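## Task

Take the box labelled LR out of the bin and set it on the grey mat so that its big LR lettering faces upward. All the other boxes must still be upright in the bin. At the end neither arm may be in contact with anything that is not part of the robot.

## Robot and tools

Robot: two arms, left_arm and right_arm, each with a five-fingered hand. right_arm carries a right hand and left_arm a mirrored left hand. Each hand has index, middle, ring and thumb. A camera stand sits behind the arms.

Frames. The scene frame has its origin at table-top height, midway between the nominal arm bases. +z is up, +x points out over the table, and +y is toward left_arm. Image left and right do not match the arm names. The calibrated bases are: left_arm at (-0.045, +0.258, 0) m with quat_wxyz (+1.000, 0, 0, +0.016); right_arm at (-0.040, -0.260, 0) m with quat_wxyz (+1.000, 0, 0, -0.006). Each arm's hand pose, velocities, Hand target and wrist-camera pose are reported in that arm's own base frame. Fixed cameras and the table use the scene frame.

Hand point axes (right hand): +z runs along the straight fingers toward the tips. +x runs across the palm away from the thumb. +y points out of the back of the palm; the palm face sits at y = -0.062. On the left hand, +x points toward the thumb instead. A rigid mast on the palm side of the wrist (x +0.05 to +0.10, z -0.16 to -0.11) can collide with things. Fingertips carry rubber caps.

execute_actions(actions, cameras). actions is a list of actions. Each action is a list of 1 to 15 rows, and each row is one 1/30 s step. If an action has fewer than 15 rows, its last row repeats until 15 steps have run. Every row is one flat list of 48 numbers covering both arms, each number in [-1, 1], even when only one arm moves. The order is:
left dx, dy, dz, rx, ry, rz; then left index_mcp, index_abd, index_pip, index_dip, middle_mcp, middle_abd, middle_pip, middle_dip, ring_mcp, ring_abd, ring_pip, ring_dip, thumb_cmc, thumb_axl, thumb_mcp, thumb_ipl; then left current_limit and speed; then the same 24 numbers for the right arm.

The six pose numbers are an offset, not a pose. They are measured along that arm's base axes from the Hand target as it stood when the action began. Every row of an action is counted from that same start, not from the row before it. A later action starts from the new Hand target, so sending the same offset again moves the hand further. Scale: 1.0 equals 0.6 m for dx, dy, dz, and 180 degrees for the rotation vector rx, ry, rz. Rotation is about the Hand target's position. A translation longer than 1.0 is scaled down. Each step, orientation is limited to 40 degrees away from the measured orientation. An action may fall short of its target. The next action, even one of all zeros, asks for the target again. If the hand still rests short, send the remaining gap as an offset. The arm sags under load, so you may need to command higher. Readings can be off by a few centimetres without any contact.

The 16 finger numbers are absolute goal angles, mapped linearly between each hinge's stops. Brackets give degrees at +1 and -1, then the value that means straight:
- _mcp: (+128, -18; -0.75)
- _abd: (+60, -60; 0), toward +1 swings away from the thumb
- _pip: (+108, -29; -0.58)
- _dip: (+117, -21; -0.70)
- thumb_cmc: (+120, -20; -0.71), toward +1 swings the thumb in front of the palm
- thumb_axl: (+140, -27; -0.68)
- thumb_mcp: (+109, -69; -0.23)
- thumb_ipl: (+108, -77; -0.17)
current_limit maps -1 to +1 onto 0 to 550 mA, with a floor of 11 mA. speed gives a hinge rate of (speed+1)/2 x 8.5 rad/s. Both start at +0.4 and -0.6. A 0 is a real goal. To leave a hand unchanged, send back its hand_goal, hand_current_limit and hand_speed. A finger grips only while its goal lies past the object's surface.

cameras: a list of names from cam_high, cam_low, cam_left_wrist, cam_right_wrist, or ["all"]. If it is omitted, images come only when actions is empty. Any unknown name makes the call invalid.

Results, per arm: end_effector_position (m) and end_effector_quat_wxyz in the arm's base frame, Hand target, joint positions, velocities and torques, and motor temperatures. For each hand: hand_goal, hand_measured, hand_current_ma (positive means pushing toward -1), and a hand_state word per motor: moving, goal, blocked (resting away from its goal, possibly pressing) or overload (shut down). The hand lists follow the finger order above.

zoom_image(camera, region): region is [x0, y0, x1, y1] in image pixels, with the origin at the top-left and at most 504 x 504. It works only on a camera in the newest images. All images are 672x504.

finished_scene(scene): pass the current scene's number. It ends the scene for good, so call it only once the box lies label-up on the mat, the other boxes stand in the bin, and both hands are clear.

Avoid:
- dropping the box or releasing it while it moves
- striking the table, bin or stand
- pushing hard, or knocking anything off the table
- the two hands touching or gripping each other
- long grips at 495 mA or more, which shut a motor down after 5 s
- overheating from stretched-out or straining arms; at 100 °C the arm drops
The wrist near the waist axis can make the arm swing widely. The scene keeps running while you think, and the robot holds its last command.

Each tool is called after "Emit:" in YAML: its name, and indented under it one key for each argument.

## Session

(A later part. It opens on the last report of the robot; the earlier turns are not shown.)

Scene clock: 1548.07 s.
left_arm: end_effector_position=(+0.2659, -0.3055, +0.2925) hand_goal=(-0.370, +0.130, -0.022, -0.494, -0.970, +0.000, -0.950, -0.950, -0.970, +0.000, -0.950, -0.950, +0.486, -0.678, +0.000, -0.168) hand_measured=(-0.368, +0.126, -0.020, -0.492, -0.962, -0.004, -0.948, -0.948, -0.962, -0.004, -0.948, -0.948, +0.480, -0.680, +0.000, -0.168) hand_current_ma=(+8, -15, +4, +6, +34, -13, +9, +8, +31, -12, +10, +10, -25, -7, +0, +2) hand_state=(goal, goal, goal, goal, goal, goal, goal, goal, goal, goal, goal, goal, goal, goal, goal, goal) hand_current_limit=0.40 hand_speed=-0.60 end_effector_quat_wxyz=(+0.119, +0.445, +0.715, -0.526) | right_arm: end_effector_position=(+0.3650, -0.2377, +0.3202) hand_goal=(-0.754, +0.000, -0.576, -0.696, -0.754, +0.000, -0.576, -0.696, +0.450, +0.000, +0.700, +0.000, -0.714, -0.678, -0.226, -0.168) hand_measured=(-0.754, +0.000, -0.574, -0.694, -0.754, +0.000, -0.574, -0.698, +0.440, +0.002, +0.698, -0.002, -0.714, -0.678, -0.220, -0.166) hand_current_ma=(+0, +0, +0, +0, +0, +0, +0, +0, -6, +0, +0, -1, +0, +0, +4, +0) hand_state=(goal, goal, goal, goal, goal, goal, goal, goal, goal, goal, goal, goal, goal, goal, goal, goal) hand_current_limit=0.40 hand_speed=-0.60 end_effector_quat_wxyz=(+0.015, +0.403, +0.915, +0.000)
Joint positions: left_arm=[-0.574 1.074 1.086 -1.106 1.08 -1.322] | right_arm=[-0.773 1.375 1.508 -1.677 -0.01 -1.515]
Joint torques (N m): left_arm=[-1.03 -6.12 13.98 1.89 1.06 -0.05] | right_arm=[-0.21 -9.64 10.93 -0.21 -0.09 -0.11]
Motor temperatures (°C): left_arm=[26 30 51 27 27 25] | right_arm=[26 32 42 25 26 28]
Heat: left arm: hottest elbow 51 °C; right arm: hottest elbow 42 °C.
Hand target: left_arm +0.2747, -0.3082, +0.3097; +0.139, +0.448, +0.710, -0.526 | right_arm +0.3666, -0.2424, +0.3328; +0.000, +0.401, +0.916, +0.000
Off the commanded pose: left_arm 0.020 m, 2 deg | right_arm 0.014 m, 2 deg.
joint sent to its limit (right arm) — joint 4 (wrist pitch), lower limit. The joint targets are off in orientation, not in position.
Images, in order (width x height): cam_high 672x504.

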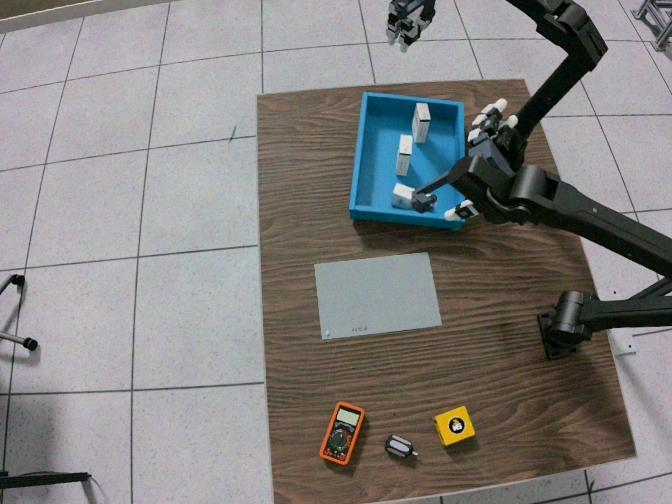

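Emit:
execute_actions:
  actions:
    - [[0.0333,-0.092,-0.083,-0.027,0.0145,-0.0574,-0.37,0.13,-0.022,-0.493,-0.97,0,-0.95,-0.95,-0.97,0,-0.95,-0.95,0.486,-0.678,0,-0.168,0.4,-0.6,0,0,0,0,0,0,-0.754,0,-0.576,-0.696,-0.754,0,-0.576,-0.696,0.45,0,0.7,0,-0.714,-0.678,-0.226,-0.168,0.4,-0.6]]
    - [[0.0,-0.08,-0.083,0,0,0,-0.37,0.13,-0.022,-0.493,-0.97,0,-0.95,-0.95,-0.97,0,-0.95,-0.95,0.486,-0.678,0,-0.168,0.4,-0.6,0,0,0,0,0,0,-0.754,0,-0.576,-0.696,-0.754,0,-0.576,-0.696,0.45,0,0.7,0,-0.714,-0.678,-0.226,-0.168,0.4,-0.6]]
  cameras: ["cam_high","cam_low"]

Emit:
zoom_image:
  camera: "cam_high"
  region: [370, 80, 500, 230]

Scene clock: 1564.33 s.
left_arm: end_effector_position=(+0.2877, -0.4111, +0.2039) hand_goal=(-0.370, +0.130, -0.022, -0.494, -0.970, +0.000, -0.950, -0.950, -0.970, +0.000, -0.950, -0.950, +0.486, -0.678, +0.000, -0.168) hand_measured=(-0.368, +0.124, -0.020, -0.492, -0.964, -0.004, -0.948, -0.948, -0.964, -0.004, -0.948, -0.948, +0.478, -0.680, +0.000, -0.168) hand_current_ma=(+10, -17, +5, +6, +24, -14, +8, +8, +27, -13, +9, +10, -32, -7, -2, +1) hand_state=(goal, goal, goal, goal, goal, goal, goal, goal, goal, goal, goal, goal, goal, goal, goal, goal) hand_current_limit=0.40 hand_speed=-0.60 end_effector_quat_wxyz=(+0.082, +0.492, +0.647, -0.576) | right_arm: end_effector_position=(+0.3650, -0.2377, +0.3202) hand_goal=(-0.754, +0.000, -0.576, -0.696, -0.754, +0.000, -0.576, -0.696, +0.450, +0.000, +0.700, +0.000, -0.714, -0.678, -0.226, -0.168) hand_measured=(-0.754, +0.000, -0.574, -0.694, -0.754, +0.000, -0.574, -0.698, +0.440, +0.002, +0.698, -0.002, -0.714, -0.678, -0.220, -0.166) hand_current_ma=(+0, +0, +0, +0, +0, +0, +0, +0, -6, +0, +0, -1, +0, +0, +4, +0) hand_state=(goal, goal, goal, goal, goal, goal, goal, goal, goal, goal, goal, goal, goal, goal, goal, goal) hand_current_limit=0.40 hand_speed=-0.60 end_effector_quat_wxyz=(+0.015, +0.403, +0.915, +0.000)
Joint positions: left_arm=[-0.7 1.377 1.06 -0.746 1.192 -1.319] | right_arm=[-0.773 1.375 1.508 -1.677 -0.01 -1.515]
Joint torques (N m): left_arm=[-0.91 -11.11 11.54 1.87 1.03 -0.04] | right_arm=[-0.21 -9.7 10.95 -0.21 -0.08 -0.11]
Heat: left arm: hottest elbow 53 °C; right arm: hottest elbow 43 °C.
Hand target: left_arm +0.2945, -0.4116, +0.2102; +0.094, +0.492, +0.646, -0.576 | right_arm +0.3666, -0.2424, +0.3328; +0.000, +0.401, +0.916, +0.000
Off the commanded pose: left_arm 0.009 m, 1 deg | right_arm 0.014 m, 2 deg.
joint sent to its limit (right arm) — joint 4 (wrist pitch), lower limit. The joint targets are off in orientation, not in position.
Images, in order (width x height): cam_high 672x504, cam_low 672x504.

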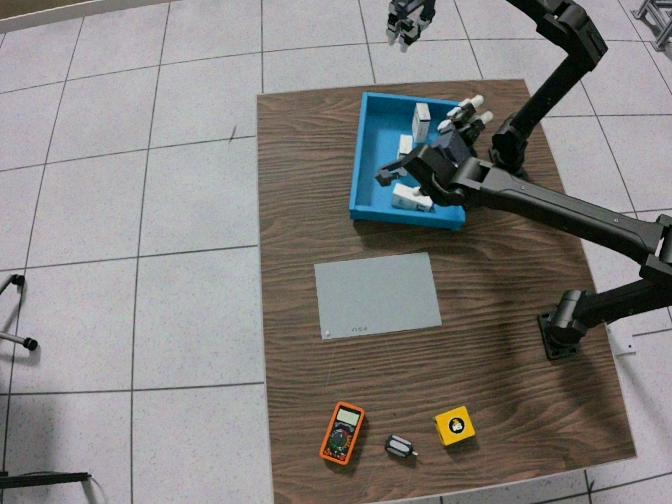

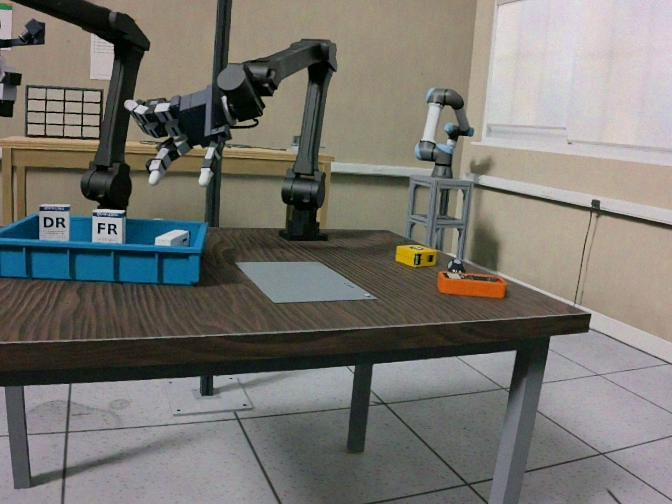

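Scaled by 3.360.

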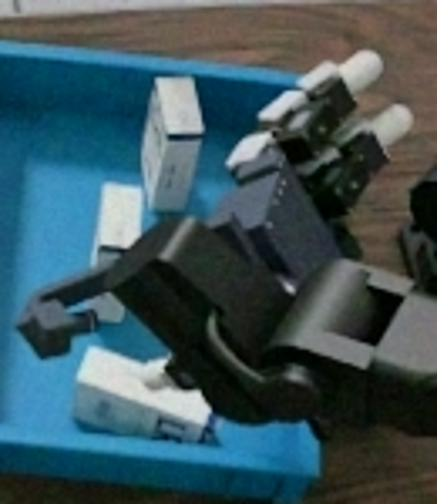

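Emit:
execute_actions:
  actions:
    - [[0.004,-0.02,-0.05,0,0,0,-0.36,0.13,0.1,-0.48,-0.97,0,-0.95,-0.95,-0.97,0,-0.95,-0.95,0.486,-0.678,0.1,-0.16,0.4,-0.6,0,0,0,0,0,0,-0.754,0,-0.576,-0.696,-0.754,0,-0.576,-0.696,0.45,0,0.7,0,-0.714,-0.678,-0.226,-0.168,0.4,-0.6]]
    - [[0.0,0,-0.05,0,0,0,-0.35,0.13,0.17,-0.47,-0.97,0,-0.95,-0.95,-0.97,0,-0.95,-0.95,0.486,-0.678,0.15,-0.15,0.4,-0.6,0,0,0,0,0,0,-0.754,0,-0.576,-0.696,-0.754,0,-0.576,-0.696,0.45,0,0.7,0,-0.714,-0.678,-0.226,-0.168,0.4,-0.6]]
  cameras: ["cam_high","cam_low","cam_left_wrist"]

Emit:
zoom_image:
  camera: "cam_high"
  region: [370, 120, 470, 230]

Emit:
zoom_image:
  camera: "cam_low"
  region: [90, 130, 250, 290]

Scene clock: 1597.87 s.
left_arm: end_effector_position=(+0.2961, -0.4168, +0.1455) hand_goal=(-0.350, +0.130, +0.170, -0.470, -0.970, +0.000, -0.950, -0.950, -0.970, +0.000, -0.950, -0.950, +0.486, -0.678, +0.150, -0.150) hand_measured=(-0.350, +0.124, +0.166, -0.472, -0.964, -0.004, -0.948, -0.948, -0.964, -0.004, -0.948, -0.948, +0.478, -0.680, +0.146, -0.152) hand_current_ma=(+3, -17, -12, -9, +24, -14, +8, +8, +27, -13, +9, +10, -33, -7, -16, -9) hand_state=(goal, goal, goal, goal, goal, goal, goal, goal, goal, goal, goal, goal, goal, goal, goal, goal) hand_current_limit=0.40 hand_speed=-0.60 end_effector_quat_wxyz=(+0.089, +0.487, +0.652, -0.575) | right_arm: end_effector_position=(+0.3650, -0.2377, +0.3202) hand_goal=(-0.754, +0.000, -0.576, -0.696, -0.754, +0.000, -0.576, -0.696, +0.450, +0.000, +0.700, +0.000, -0.714, -0.678, -0.226, -0.168) hand_measured=(-0.754, +0.000, -0.574, -0.694, -0.754, +0.000, -0.574, -0.698, +0.440, +0.002, +0.698, -0.002, -0.714, -0.678, -0.220, -0.166) hand_current_ma=(+0, +0, +0, +0, +0, +0, +0, +0, -6, +0, +0, -1, +0, +0, +4, +0) hand_state=(goal, goal, goal, goal, goal, goal, goal, goal, goal, goal, goal, goal, goal, goal, goal, goal) hand_current_limit=0.40 hand_speed=-0.60 end_effector_quat_wxyz=(+0.015, +0.403, +0.915, +0.000)
Joint positions: left_arm=[-0.701 1.454 0.969 -0.533 1.181 -1.364] | right_arm=[-0.773 1.375 1.508 -1.677 -0.01 -1.515]
Joint torques (N m): left_arm=[-2.26 -11.34 11.15 1.94 1.04 -0.03] | right_arm=[-0.15 -9.7 10.96 -0.23 -0.09 -0.1]
Heat: left arm: hottest elbow 49 °C; right arm: hottest elbow 43 °C.
Hand target: left_arm +0.2970, -0.4235, +0.1503; +0.094, +0.492, +0.646, -0.576 | right_arm +0.3666, -0.2424, +0.3328; +0.000, +0.401, +0.916, +0.000
Off the commanded pose: left_arm 0.008 m, 1 deg | right_arm 0.014 m, 2 deg.
joint sent to its limit (right arm) — joint 4 (wrist pitch), lower limit. The joint targets are off in orientation, not in position.
camera_calibration:
cam_left_wrist: T_world_to_cam=[[-0.10364, -0.319689, 0.941837, -0.267974], [-0.274918, 0.919252, 0.281771, 0.376368], [-0.955866, -0.229725, -0.183159, 0.339332], [0, 0, 0, 1]] pos_world=[0.400053, -0.353693, 0.20849]
Images, in order (width x height): cam_high 672x504, cam_low 672x504, cam_left_wrist 672x504.

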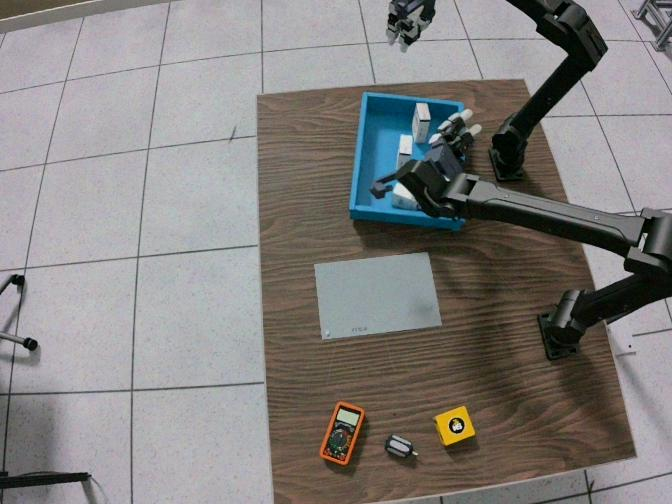

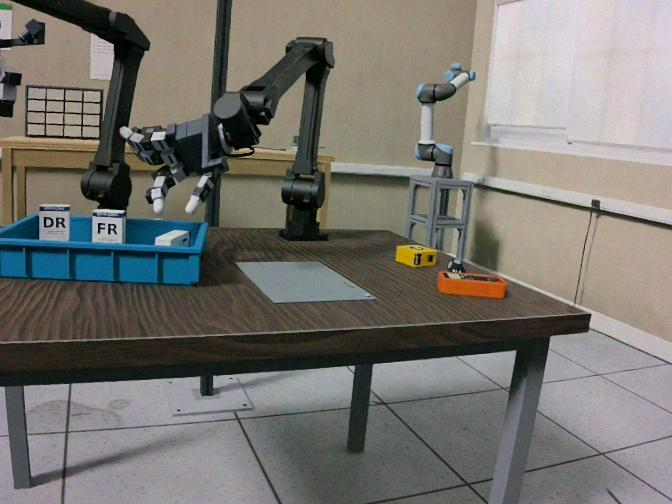

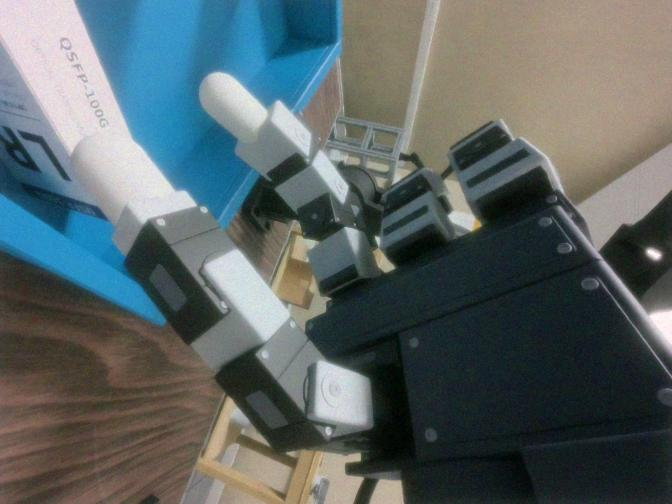

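Scaled by 4.582.

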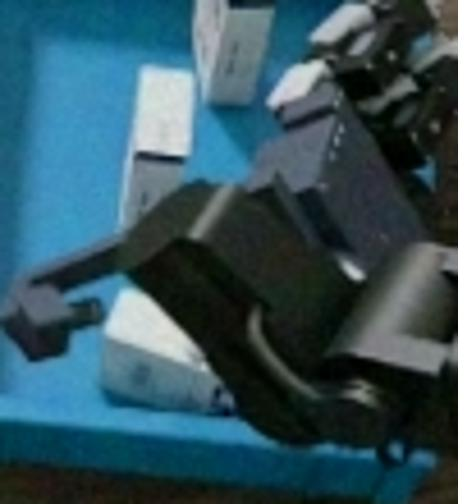

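Scaled by 3.150.

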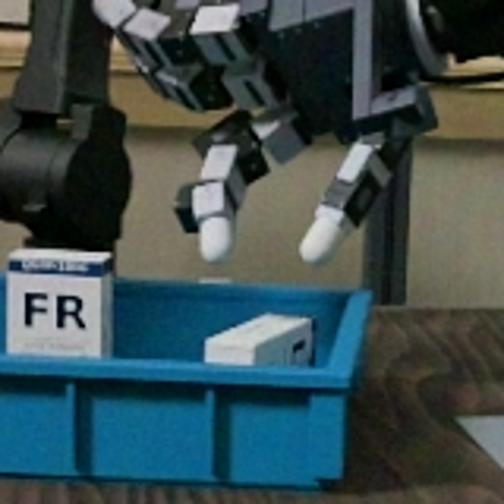

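Emit:
zoom_image:
  camera: "cam_left_wrist"
  region: [0, 0, 260, 260]

Scaled by 1.938.

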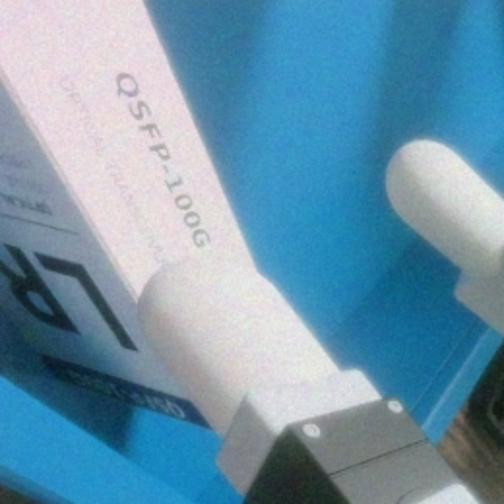

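Emit:
execute_actions:
  actions:
    - [[0.015,-0.009,-0.05,0,0,0,-0.35,0.13,0.17,-0.47,-0.97,0,-0.95,-0.95,-0.97,0,-0.95,-0.95,0.486,-0.678,0.15,-0.15,0.4,-0.6,0,0,0,0,0,0,-0.754,0,-0.576,-0.696,-0.754,0,-0.576,-0.696,0.45,0,0.7,0,-0.714,-0.678,-0.226,-0.168,0.4,-0.6]]
    - [[0.0,0,-0.045,0,0,0,-0.35,0.13,0.17,-0.47,-0.97,0,-0.95,-0.95,-0.97,0,-0.95,-0.95,0.486,-0.678,0.15,-0.15,0.4,-0.6,0,0,0,0,0,0,-0.754,0,-0.576,-0.696,-0.754,0,-0.576,-0.696,0.45,0,0.7,0,-0.714,-0.678,-0.226,-0.168,0.4,-0.6]]
  cameras: ["cam_high","cam_low","cam_left_wrist"]

Emit:
zoom_image:
  camera: "cam_low"
  region: [110, 160, 230, 280]

Emit:
zoom_image:
  camera: "cam_left_wrist"
  region: [0, 0, 300, 300]

Scene clock: 1684.67 s.
left_arm: end_effector_position=(+0.3035, -0.4235, +0.0904) hand_goal=(-0.350, +0.130, +0.170, -0.470, -0.970, +0.000, -0.950, -0.950, -0.970, +0.000, -0.950, -0.950, +0.486, -0.678, +0.150, -0.150) hand_measured=(-0.348, +0.124, +0.166, -0.472, -0.964, -0.004, -0.948, -0.948, -0.964, -0.004, -0.948, -0.948, +0.478, -0.680, +0.146, -0.152) hand_current_ma=(+4, -17, -11, -9, +24, -14, +8, +8, +27, -13, +9, +10, -33, -7, -14, -9) hand_state=(goal, goal, goal, goal, goal, goal, goal, goal, goal, goal, goal, goal, goal, goal, goal, goal) hand_current_limit=0.40 hand_speed=-0.60 end_effector_quat_wxyz=(+0.087, +0.487, +0.651, -0.576) | right_arm: end_effector_position=(+0.3650, -0.2377, +0.3202) hand_goal=(-0.754, +0.000, -0.576, -0.696, -0.754, +0.000, -0.576, -0.696, +0.450, +0.000, +0.700, +0.000, -0.714, -0.678, -0.226, -0.168) hand_measured=(-0.754, +0.000, -0.574, -0.694, -0.754, +0.000, -0.574, -0.698, +0.440, +0.002, +0.698, -0.002, -0.714, -0.678, -0.220, -0.166) hand_current_ma=(+0, +0, +0, +0, +0, +0, +0, +0, -6, +0, +0, -1, +0, +0, +4, +0) hand_state=(goal, goal, goal, goal, goal, goal, goal, goal, goal, goal, goal, goal, goal, goal, goal, goal) hand_current_limit=0.40 hand_speed=-0.60 end_effector_quat_wxyz=(+0.015, +0.403, +0.915, +0.000)
Joint positions: left_arm=[-0.701 1.565 0.924 -0.381 1.184 -1.362] | right_arm=[-0.773 1.375 1.508 -1.677 -0.01 -1.515]
Joint torques (N m): left_arm=[-1.96 -12.22 10.13 1.94 1.03 0.03] | right_arm=[-0.21 -9.7 10.97 -0.23 -0.07 -0.1]
Heat: left arm: hottest elbow 50 °C; right arm: hottest elbow 44 °C.
Hand target: left_arm +0.3060, -0.4289, +0.0932; +0.094, +0.492, +0.646, -0.576 | right_arm +0.3666, -0.2424, +0.3328; +0.000, +0.401, +0.916, +0.000
Off the commanded pose: left_arm 0.007 m, 1 deg | right_arm 0.014 m, 2 deg.
joint sent to its limit (right arm) — joint 4 (wrist pitch), lower limit. The joint targets are off in orientation, not in position.
camera_calibration:
cam_left_wrist: T_world_to_cam=[[-0.101743, -0.319624, 0.942066, -0.217957], [-0.272464, 0.919723, 0.282617, 0.399386], [-0.956771, -0.227925, -0.180661, 0.335618], [0, 0, 0, 1]] pos_world=[0.407753, -0.360493, 0.15309]
Images, in order (width x height): cam_high 672x504, cam_low 672x504, cam_left_wrist 672x504.

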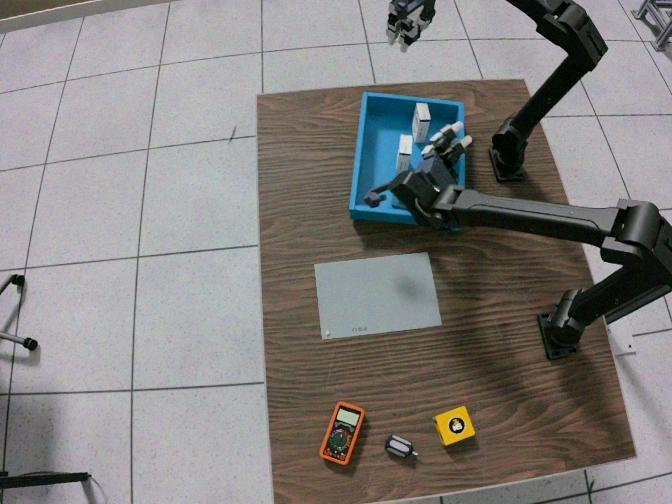

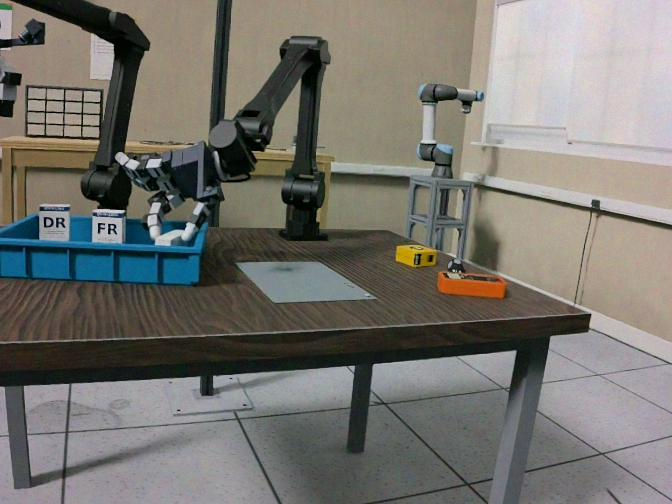

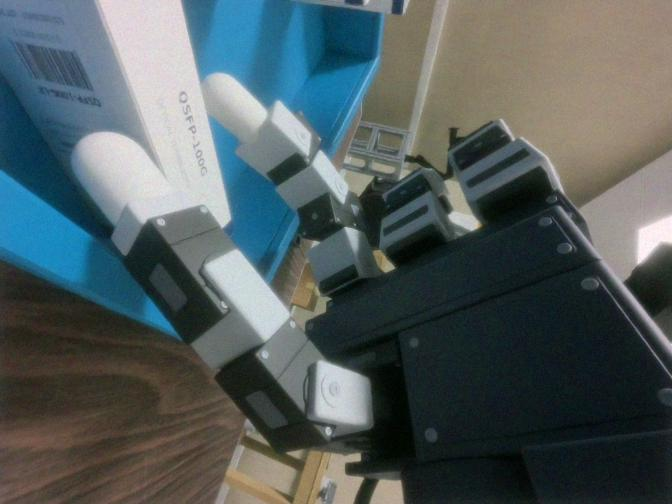

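Scaled by 4.200.

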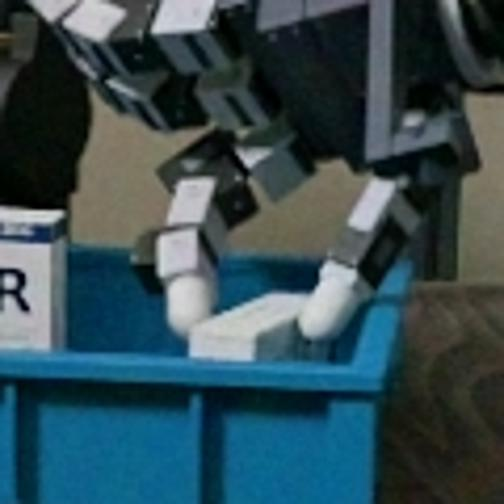

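Scaled by 1.680.

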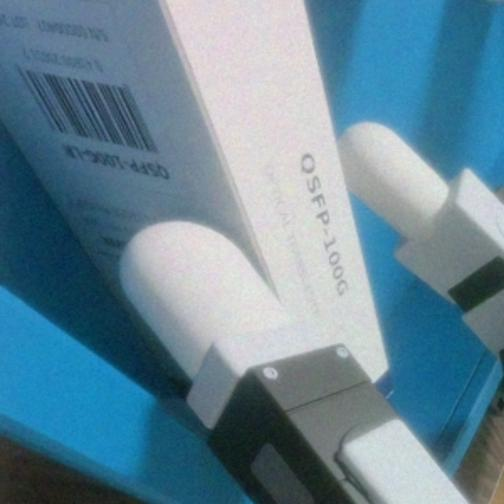

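Emit:
execute_actions:
  actions:
    - [[-0.001,-0.006,0,0,0,0,-0.35,0.13,0.10,-0.47,-0.97,0,-0.95,-0.95,-0.97,0,-0.95,-0.95,0.486,-0.678,0.14,-0.15,0.4,-0.6,0,0,0,0,0,0,-0.754,0,-0.576,-0.696,-0.754,0,-0.576,-0.696,0.45,0,0.7,0,-0.714,-0.678,-0.226,-0.168,0.4,-0.6]]
    - [[0.0,0,-0.033,0,0,0,-0.35,0.13,0.10,-0.47,-0.97,0,-0.95,-0.95,-0.97,0,-0.95,-0.95,0.486,-0.678,0.14,-0.15,0.4,-0.6,0,0,0,0,0,0,-0.754,0,-0.576,-0.696,-0.754,0,-0.576,-0.696,0.45,0,0.7,0,-0.714,-0.678,-0.226,-0.168,0.4,-0.6]]
  cameras: ["cam_high","cam_low","cam_left_wrist"]

Emit:
zoom_image:
  camera: "cam_low"
  region: [110, 160, 230, 280]

Emit:
zoom_image:
  camera: "cam_left_wrist"
  region: [0, 0, 300, 300]

Scene clock: 1697.80 s.
left_arm: end_effector_position=(+0.3059, -0.4291, +0.0764) hand_goal=(-0.350, +0.130, +0.100, -0.470, -0.970, +0.000, -0.950, -0.950, -0.970, +0.000, -0.950, -0.950, +0.486, -0.678, +0.140, -0.150) hand_measured=(-0.348, +0.124, +0.102, -0.472, -0.964, -0.004, -0.948, -0.948, -0.964, -0.004, -0.948, -0.948, +0.488, -0.678, +0.142, -0.150) hand_current_ma=(+4, -17, +9, -9, +24, -14, +8, +8, +27, -13, +9, +10, +6, +4, +10, -2) hand_state=(goal, goal, goal, goal, goal, goal, goal, goal, goal, goal, goal, goal, goal, goal, goal, goal) hand_current_limit=0.40 hand_speed=-0.60 end_effector_quat_wxyz=(+0.095, +0.491, +0.647, -0.576) | right_arm: end_effector_position=(+0.3650, -0.2377, +0.3202) hand_goal=(-0.754, +0.000, -0.576, -0.696, -0.754, +0.000, -0.576, -0.696, +0.450, +0.000, +0.700, +0.000, -0.714, -0.678, -0.226, -0.168) hand_measured=(-0.754, +0.000, -0.574, -0.694, -0.754, +0.000, -0.574, -0.698, +0.440, +0.002, +0.698, -0.002, -0.714, -0.678, -0.220, -0.166) hand_current_ma=(+0, +0, +0, +0, +0, +0, +0, +0, -6, +0, +0, -1, +0, +0, +4, +0) hand_state=(goal, goal, goal, goal, goal, goal, goal, goal, goal, goal, goal, goal, goal, goal, goal, goal) hand_current_limit=0.40 hand_speed=-0.60 end_effector_quat_wxyz=(+0.015, +0.403, +0.915, +0.000)
Joint positions: left_arm=[-0.707 1.598 0.911 -0.308 1.181 -1.37] | right_arm=[-0.773 1.375 1.508 -1.677 -0.01 -1.515]
Joint torques (N m): left_arm=[-2.02 -11.99 9.36 1.92 0.97 -0.04] | right_arm=[-0.26 -9.7 10.96 -0.24 -0.08 -0.1]
Heat: left arm: hottest elbow 49 °C; right arm: hottest elbow 44 °C.
Hand target: left_arm +0.3053, -0.4325, +0.0733; +0.094, +0.492, +0.646, -0.576 | right_arm +0.3666, -0.2424, +0.3328; +0.000, +0.401, +0.916, +0.000
Off the commanded pose: left_arm 0.005 m, 0 deg | right_arm 0.014 m, 2 deg.
joint sent to its limit (right arm) — joint 4 (wrist pitch), lower limit. The joint targets are off in orientation, not in position.
camera_calibration:
cam_left_wrist: T_world_to_cam=[[-0.116597, -0.308018, 0.944209, -0.196977], [-0.27477, 0.92359, 0.267361, 0.412718], [-0.954414, -0.228267, -0.192322, 0.334135], [0, 0, 0, 1]] pos_world=[0.409339, -0.365583, 0.139904]
Images, in order (width x height): cam_high 672x504, cam_low 672x504, cam_left_wrist 672x504.

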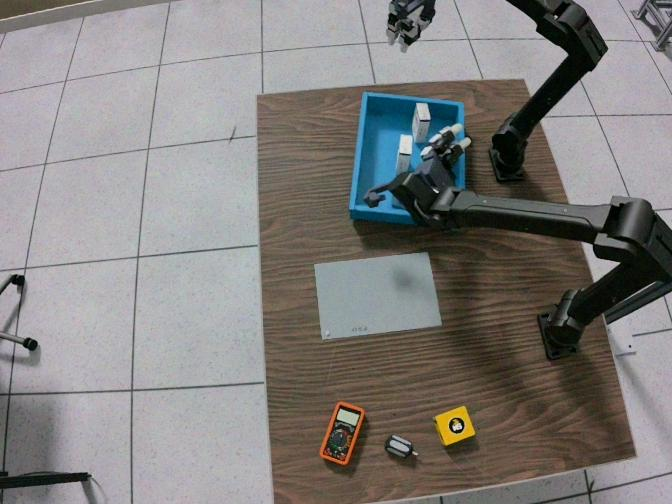

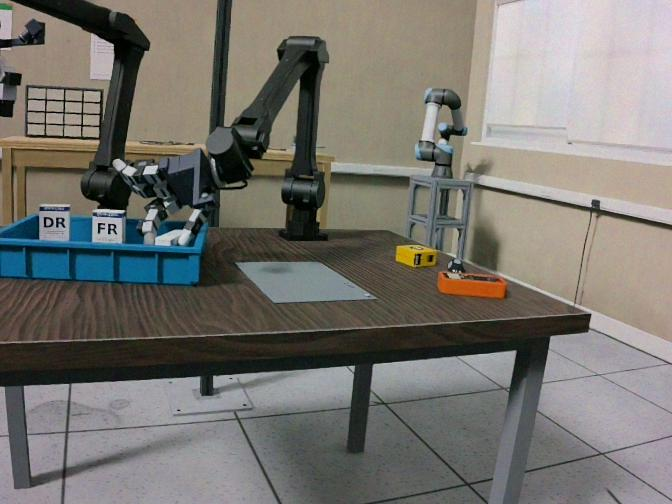

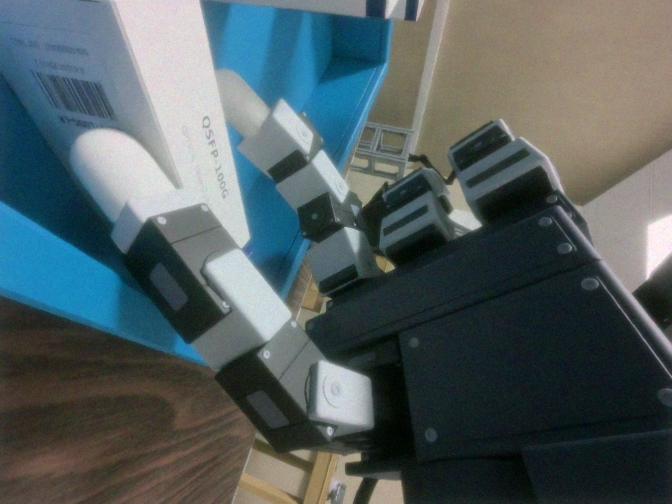

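Scaled by 4.200.

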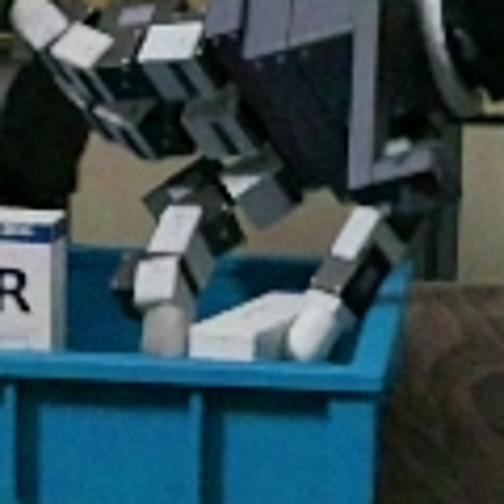

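Scaled by 1.680.

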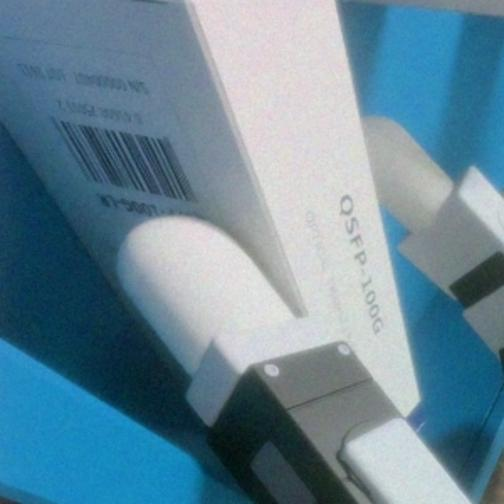

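Emit:
execute_actions:
  actions:
    - [[-0.001,0.013,-0.012,0,0,0,-0.35,0.13,0.10,-0.47,-0.97,0,-0.95,-0.95,-0.97,0,-0.95,-0.95,0.486,-0.678,0.14,-0.15,0.4,-0.6,0,0,0,0,0,0,-0.754,0,-0.576,-0.696,-0.754,0,-0.576,-0.696,0.45,0,0.7,0,-0.714,-0.678,-0.226,-0.168,0.4,-0.6]]
  cameras: ["cam_high","cam_low","cam_left_wrist"]

Emit:
zoom_image:
  camera: "cam_low"
  region: [110, 160, 230, 280]

Emit:
zoom_image:
  camera: "cam_left_wrist"
  region: [0, 0, 300, 300]

Scene clock: 1716.07 s.
left_arm: end_effector_position=(+0.3031, -0.4278, +0.0741) hand_goal=(-0.350, +0.130, +0.100, -0.470, -0.970, +0.000, -0.950, -0.950, -0.970, +0.000, -0.950, -0.950, +0.486, -0.678, +0.140, -0.150) hand_measured=(-0.348, +0.124, +0.102, -0.472, -0.964, -0.004, -0.948, -0.948, -0.964, -0.004, -0.948, -0.948, +0.502, -0.674, +0.144, -0.150) hand_current_ma=(+4, -17, +9, -9, +24, -14, +8, +8, +27, -13, +9, +10, +63, +17, +20, -2) hand_state=(goal, goal, goal, goal, goal, goal, goal, goal, goal, goal, goal, goal, goal, goal, goal, goal) hand_current_limit=0.40 hand_speed=-0.60 end_effector_quat_wxyz=(+0.095, +0.495, +0.642, -0.577) | right_arm: end_effector_position=(+0.3650, -0.2377, +0.3202) hand_goal=(-0.754, +0.000, -0.576, -0.696, -0.754, +0.000, -0.576, -0.696, +0.450, +0.000, +0.700, +0.000, -0.714, -0.678, -0.226, -0.168) hand_measured=(-0.754, +0.000, -0.574, -0.694, -0.754, +0.000, -0.574, -0.698, +0.440, +0.002, +0.698, -0.002, -0.714, -0.678, -0.220, -0.166) hand_current_ma=(+0, +0, +0, +0, +0, +0, +0, +0, -6, +0, +0, -1, +0, +0, +4, +0) hand_state=(goal, goal, goal, goal, goal, goal, goal, goal, goal, goal, goal, goal, goal, goal, goal, goal) hand_current_limit=0.40 hand_speed=-0.60 end_effector_quat_wxyz=(+0.015, +0.403, +0.915, +0.000)
Joint positions: left_arm=[-0.707 1.598 0.901 -0.307 1.187 -1.352] | right_arm=[-0.773 1.375 1.508 -1.677 -0.01 -1.515]
Joint torques (N m): left_arm=[-1.03 -11.63 8.58 1.66 0.99 0.05] | right_arm=[-0.21 -9.7 10.97 -0.23 -0.08 -0.11]
Heat: left arm: hottest elbow 47 °C; right arm: hottest elbow 44 °C.
Hand target: left_arm +0.3048, -0.4248, +0.0662; +0.094, +0.492, +0.646, -0.576 | right_arm +0.3666, -0.2424, +0.3328; +0.000, +0.401, +0.916, +0.000
Off the commanded pose: left_arm 0.009 m, 1 deg | right_arm 0.014 m, 2 deg.
joint sent to its limit (right arm) — joint 4 (wrist pitch), lower limit. The joint targets are off in orientation, not in position.
camera_calibration:
cam_left_wrist: T_world_to_cam=[[-0.124799, -0.300741, 0.945505, -0.189246], [-0.267702, 0.92782, 0.259781, 0.411529], [-0.955385, -0.220693, -0.196299, 0.335126], [0, 0, 0, 1]] pos_world=[0.406724, -0.364778, 0.137811]
Images, in order (width x height): cam_high 672x504, cam_low 672x504, cam_left_wrist 672x504.

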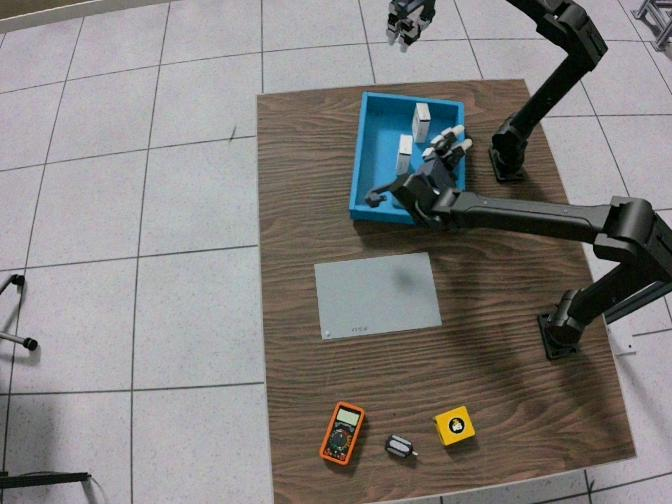

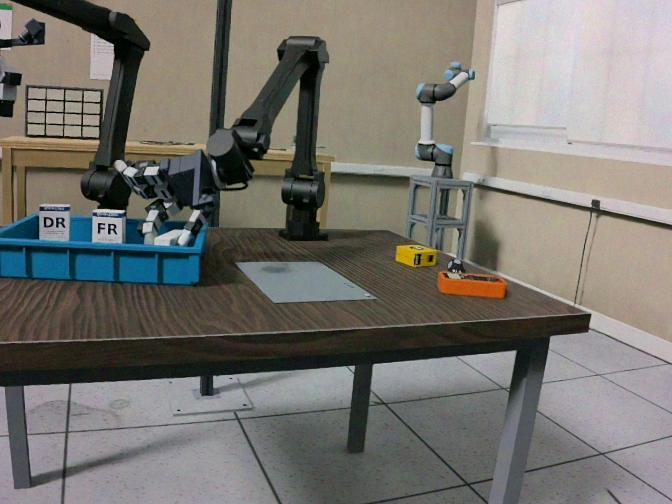

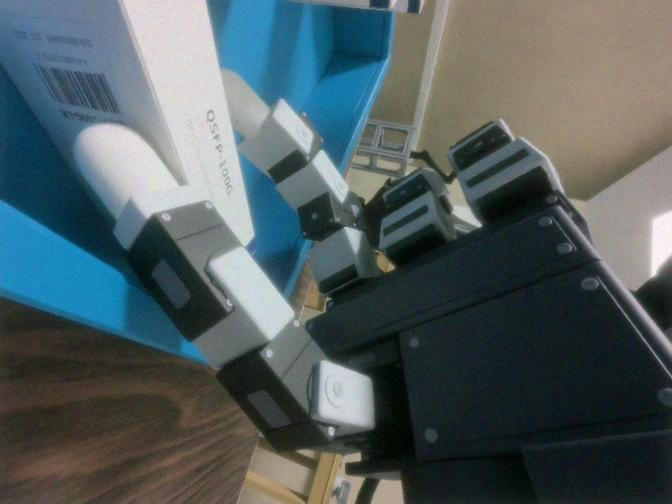

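Scaled by 4.200.

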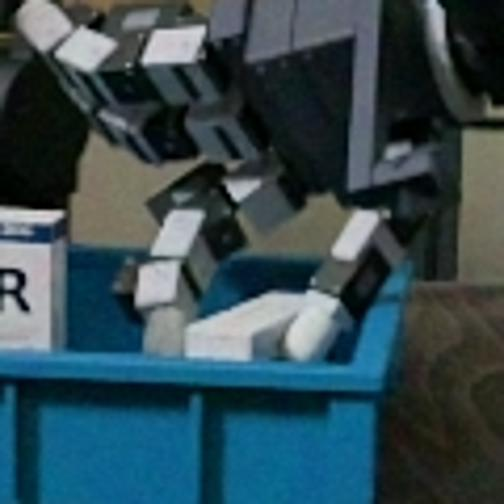

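Scaled by 1.680.

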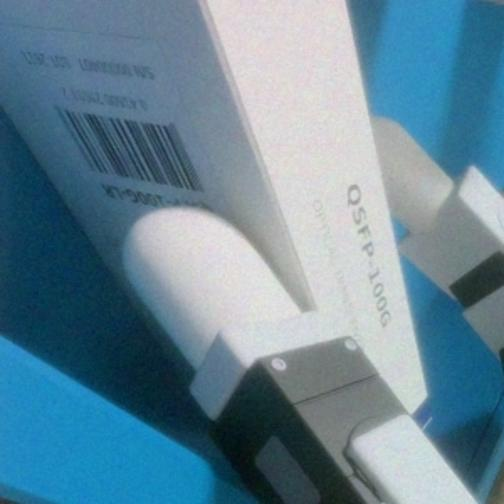

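Emit:
execute_actions:
  actions:
    - [[0.003,0.013,-0.003,0,0,0,-0.35,0.13,0.10,-0.47,-0.97,0,-0.95,-0.95,-0.97,0,-0.95,-0.95,0.486,-0.678,0.14,-0.15,0.4,-0.6,0,0,0,0,0,0,-0.754,0,-0.576,-0.696,-0.754,0,-0.576,-0.696,0.45,0,0.7,0,-0.714,-0.678,-0.226,-0.168,0.4,-0.6]]
  cameras: ["cam_low","cam_left_wrist"]

Emit:
zoom_image:
  camera: "cam_low"
  region: [110, 160, 230, 280]

Emit:
zoom_image:
  camera: "cam_left_wrist"
  region: [0, 0, 300, 300]

Scene clock: 1726.67 s.
left_arm: end_effector_position=(+0.3027, -0.4270, +0.0745) hand_goal=(-0.350, +0.130, +0.100, -0.470, -0.970, +0.000, -0.950, -0.950, -0.970, +0.000, -0.950, -0.950, +0.486, -0.678, +0.140, -0.150) hand_measured=(-0.348, +0.124, +0.102, -0.472, -0.964, -0.004, -0.948, -0.948, -0.964, -0.004, -0.948, -0.948, +0.502, -0.674, +0.150, -0.150) hand_current_ma=(+5, -17, +9, -9, +24, -14, +8, +8, +27, -13, +9, +10, +65, +20, +55, -2) hand_state=(goal, goal, goal, goal, goal, goal, goal, goal, goal, goal, goal, goal, goal, goal, goal, goal) hand_current_limit=0.40 hand_speed=-0.60 end_effector_quat_wxyz=(+0.100, +0.503, +0.634, -0.580) | right_arm: end_effector_position=(+0.3650, -0.2377, +0.3202) hand_goal=(-0.754, +0.000, -0.576, -0.696, -0.754, +0.000, -0.576, -0.696, +0.450, +0.000, +0.700, +0.000, -0.714, -0.678, -0.226, -0.168) hand_measured=(-0.754, +0.000, -0.574, -0.694, -0.754, +0.000, -0.574, -0.698, +0.440, +0.002, +0.698, -0.002, -0.714, -0.678, -0.220, -0.166) hand_current_ma=(+0, +0, +0, +0, +0, +0, +0, +0, -6, +0, +0, -1, +0, +0, +4, +0) hand_state=(goal, goal, goal, goal, goal, goal, goal, goal, goal, goal, goal, goal, goal, goal, goal, goal) hand_current_limit=0.40 hand_speed=-0.60 end_effector_quat_wxyz=(+0.015, +0.403, +0.915, +0.000)
Joint positions: left_arm=[-0.703 1.598 0.897 -0.313 1.199 -1.318] | right_arm=[-0.773 1.375 1.508 -1.677 -0.01 -1.515]
Joint torques (N m): left_arm=[-0.15 -11.87 8.42 0.72 0.86 0.07] | right_arm=[-0.32 -9.76 10.93 -0.23 -0.07 -0.11]
Heat: left arm: hottest elbow 47 °C; right arm: hottest elbow 44 °C.
Hand target: left_arm +0.3066, -0.4170, +0.0643; +0.094, +0.492, +0.646, -0.576 | right_arm +0.3666, -0.2424, +0.3328; +0.000, +0.401, +0.916, +0.000
Off the commanded pose: left_arm 0.015 m, 2 deg | right_arm 0.014 m, 2 deg.
joint sent to its limit (right arm) — joint 4 (wrist pitch), lower limit. The joint targets are off in orientation, not in position.
camera_calibration:
cam_left_wrist: T_world_to_cam=[[-0.141323, -0.283602, 0.948471, -0.177305], [-0.259079, 0.935291, 0.241058, 0.412658], [-0.955461, -0.211662, -0.205654, 0.33957], [0, 0, 0, 1]] pos_world=[0.406299, -0.364365, 0.138529]
Images, in order (width x height): cam_low 672x504, cam_left_wrist 672x504.

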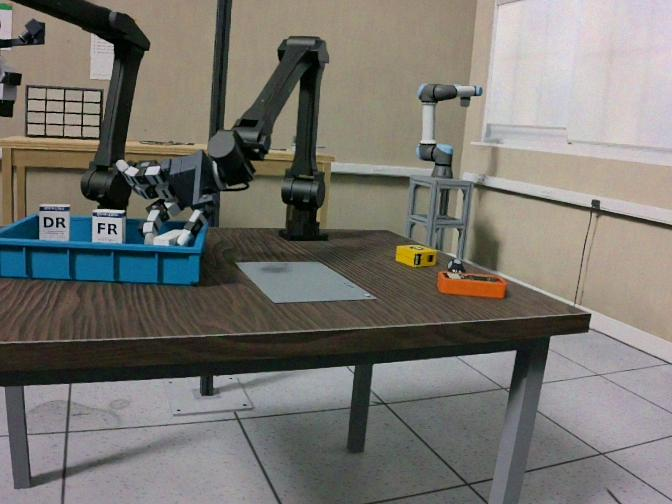

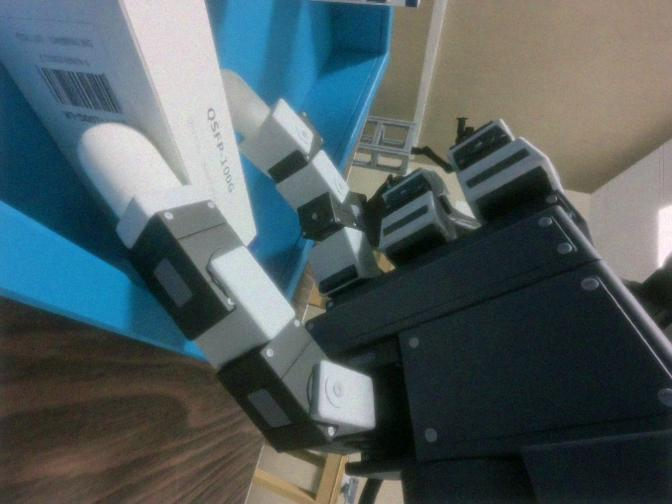

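Scaled by 4.200.

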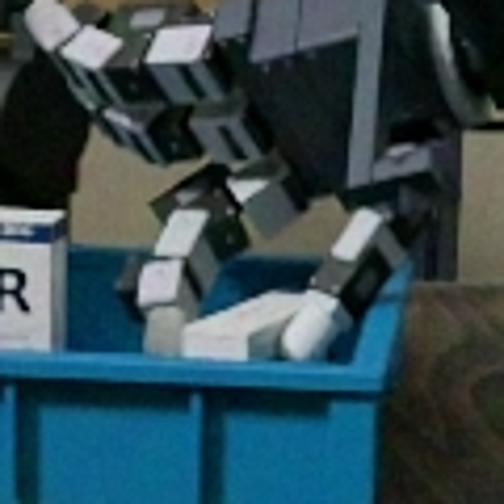

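Scaled by 1.680.

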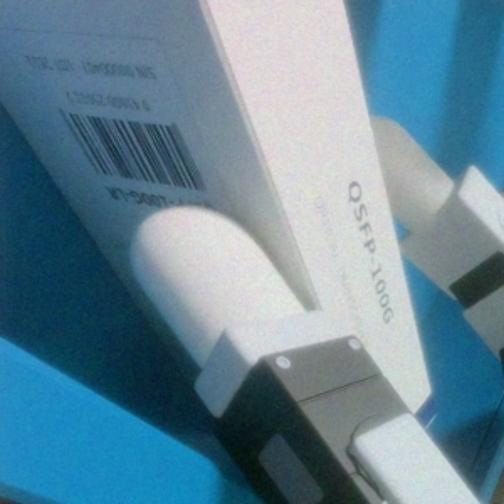

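Emit:
execute_actions:
  actions:
    - [[0,0.003,0.012,0,0,0,-0.35,0.13,0.10,-0.47,-0.97,0,-0.95,-0.95,-0.97,0,-0.95,-0.95,0.486,-0.678,0.07,-0.15,0.4,-0.6,0,0,0,0,0,0,-0.754,0,-0.576,-0.696,-0.754,0,-0.576,-0.696,0.45,0,0.7,0,-0.714,-0.678,-0.226,-0.168,0.4,-0.6]]
  cameras: ["cam_low","cam_left_wrist"]

Emit:
zoom_image:
  camera: "cam_low"
  region: [110, 160, 230, 280]

Emit:
zoom_image:
  camera: "cam_left_wrist"
  region: [0, 0, 300, 300]

Scene clock: 1738.13 s.
left_arm: end_effector_position=(+0.2999, -0.4250, +0.0737) hand_goal=(-0.350, +0.130, +0.100, -0.470, -0.970, +0.000, -0.950, -0.950, -0.970, +0.000, -0.950, -0.950, +0.486, -0.678, +0.070, -0.150) hand_measured=(-0.348, +0.124, +0.102, -0.472, -0.964, -0.004, -0.948, -0.948, -0.964, -0.004, -0.948, -0.948, +0.510, -0.670, +0.108, -0.148) hand_current_ma=(+5, -17, +9, -9, +24, -14, +8, +8, +27, -13, +9, +10, +98, +39, +209, +9) hand_state=(goal, goal, goal, goal, goal, goal, goal, goal, goal, goal, goal, goal, blocked, goal, blocked, goal) hand_current_limit=0.40 hand_speed=-0.60 end_effector_quat_wxyz=(+0.095, +0.503, +0.633, -0.580) | right_arm: end_effector_position=(+0.3650, -0.2377, +0.3202) hand_goal=(-0.754, +0.000, -0.576, -0.696, -0.754, +0.000, -0.576, -0.696, +0.450, +0.000, +0.700, +0.000, -0.714, -0.678, -0.226, -0.168) hand_measured=(-0.754, +0.000, -0.574, -0.694, -0.754, +0.000, -0.574, -0.698, +0.440, +0.002, +0.698, -0.002, -0.714, -0.678, -0.220, -0.166) hand_current_ma=(+0, +0, +0, +0, +0, +0, +0, +0, -6, +0, +0, -1, +0, +0, +4, +0) hand_state=(goal, goal, goal, goal, goal, goal, goal, goal, goal, goal, goal, goal, goal, goal, goal, goal) hand_current_limit=0.40 hand_speed=-0.60 end_effector_quat_wxyz=(+0.015, +0.403, +0.915, +0.000)
Joint positions: left_arm=[-0.702 1.596 0.897 -0.338 1.204 -1.301] | right_arm=[-0.773 1.375 1.508 -1.677 -0.01 -1.515]
Joint torques (N m): left_arm=[0.09 -13.04 8.92 0.58 0.76 -0.02] | right_arm=[-0.21 -9.64 10.96 -0.23 -0.07 -0.11]
Motor temperatures (°C): left_arm=[26 33 46 27 29 25] | right_arm=[26 32 44 25 26 28]
Heat: left arm: hottest elbow 46 °C; right arm: hottest elbow 44 °C.
Hand target: left_arm +0.3066, -0.4152, +0.0717; +0.094, +0.492, +0.646, -0.576 | right_arm +0.3666, -0.2424, +0.3328; +0.000, +0.401, +0.916, +0.000
Off the commanded pose: left_arm 0.012 m, 2 deg | right_arm 0.014 m, 2 deg.
joint sent to its limit (right arm) — joint 4 (wrist pitch), lower limit. The joint targets are off in orientation, not in position.
camera_calibration:
cam_left_wrist: T_world_to_cam=[[-0.137576, -0.286501, 0.948151, -0.178754], [-0.251279, 0.936032, 0.246379, 0.407764], [-0.958088, -0.204355, -0.200767, 0.340706], [0, 0, 0, 1]] pos_world=[0.404297, -0.363268, 0.137424]
Images, in order (width x height): cam_low 672x504, cam_left_wrist 672x504.

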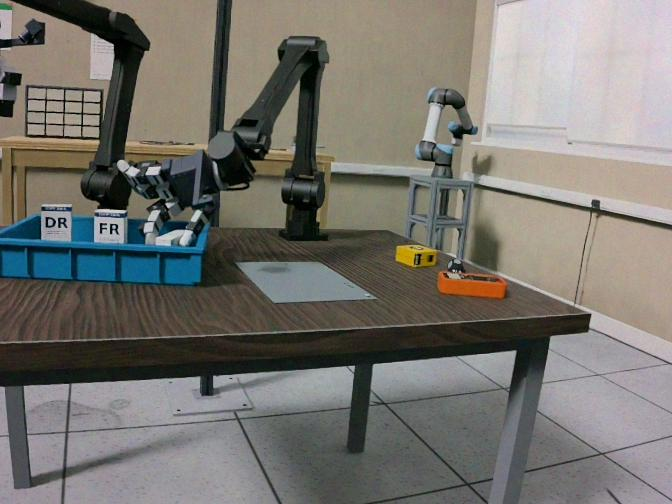

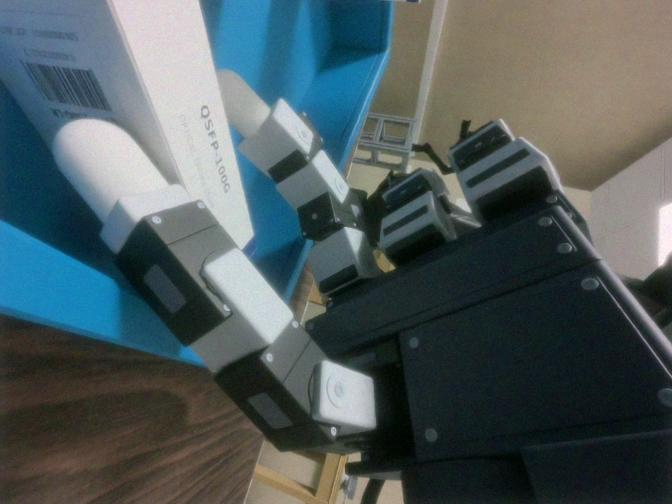

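Scaled by 4.200.

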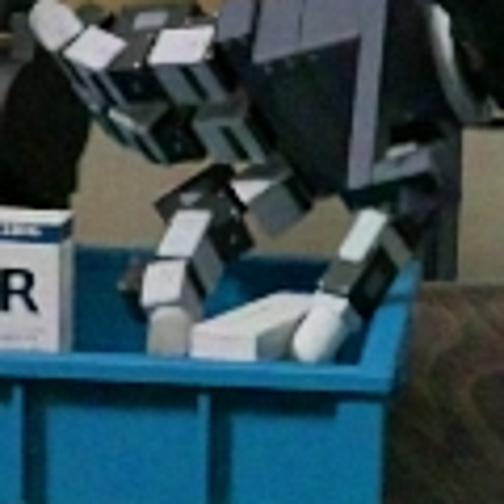

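Scaled by 1.680.

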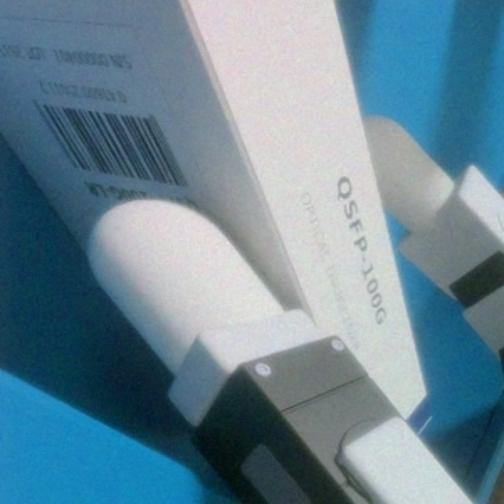

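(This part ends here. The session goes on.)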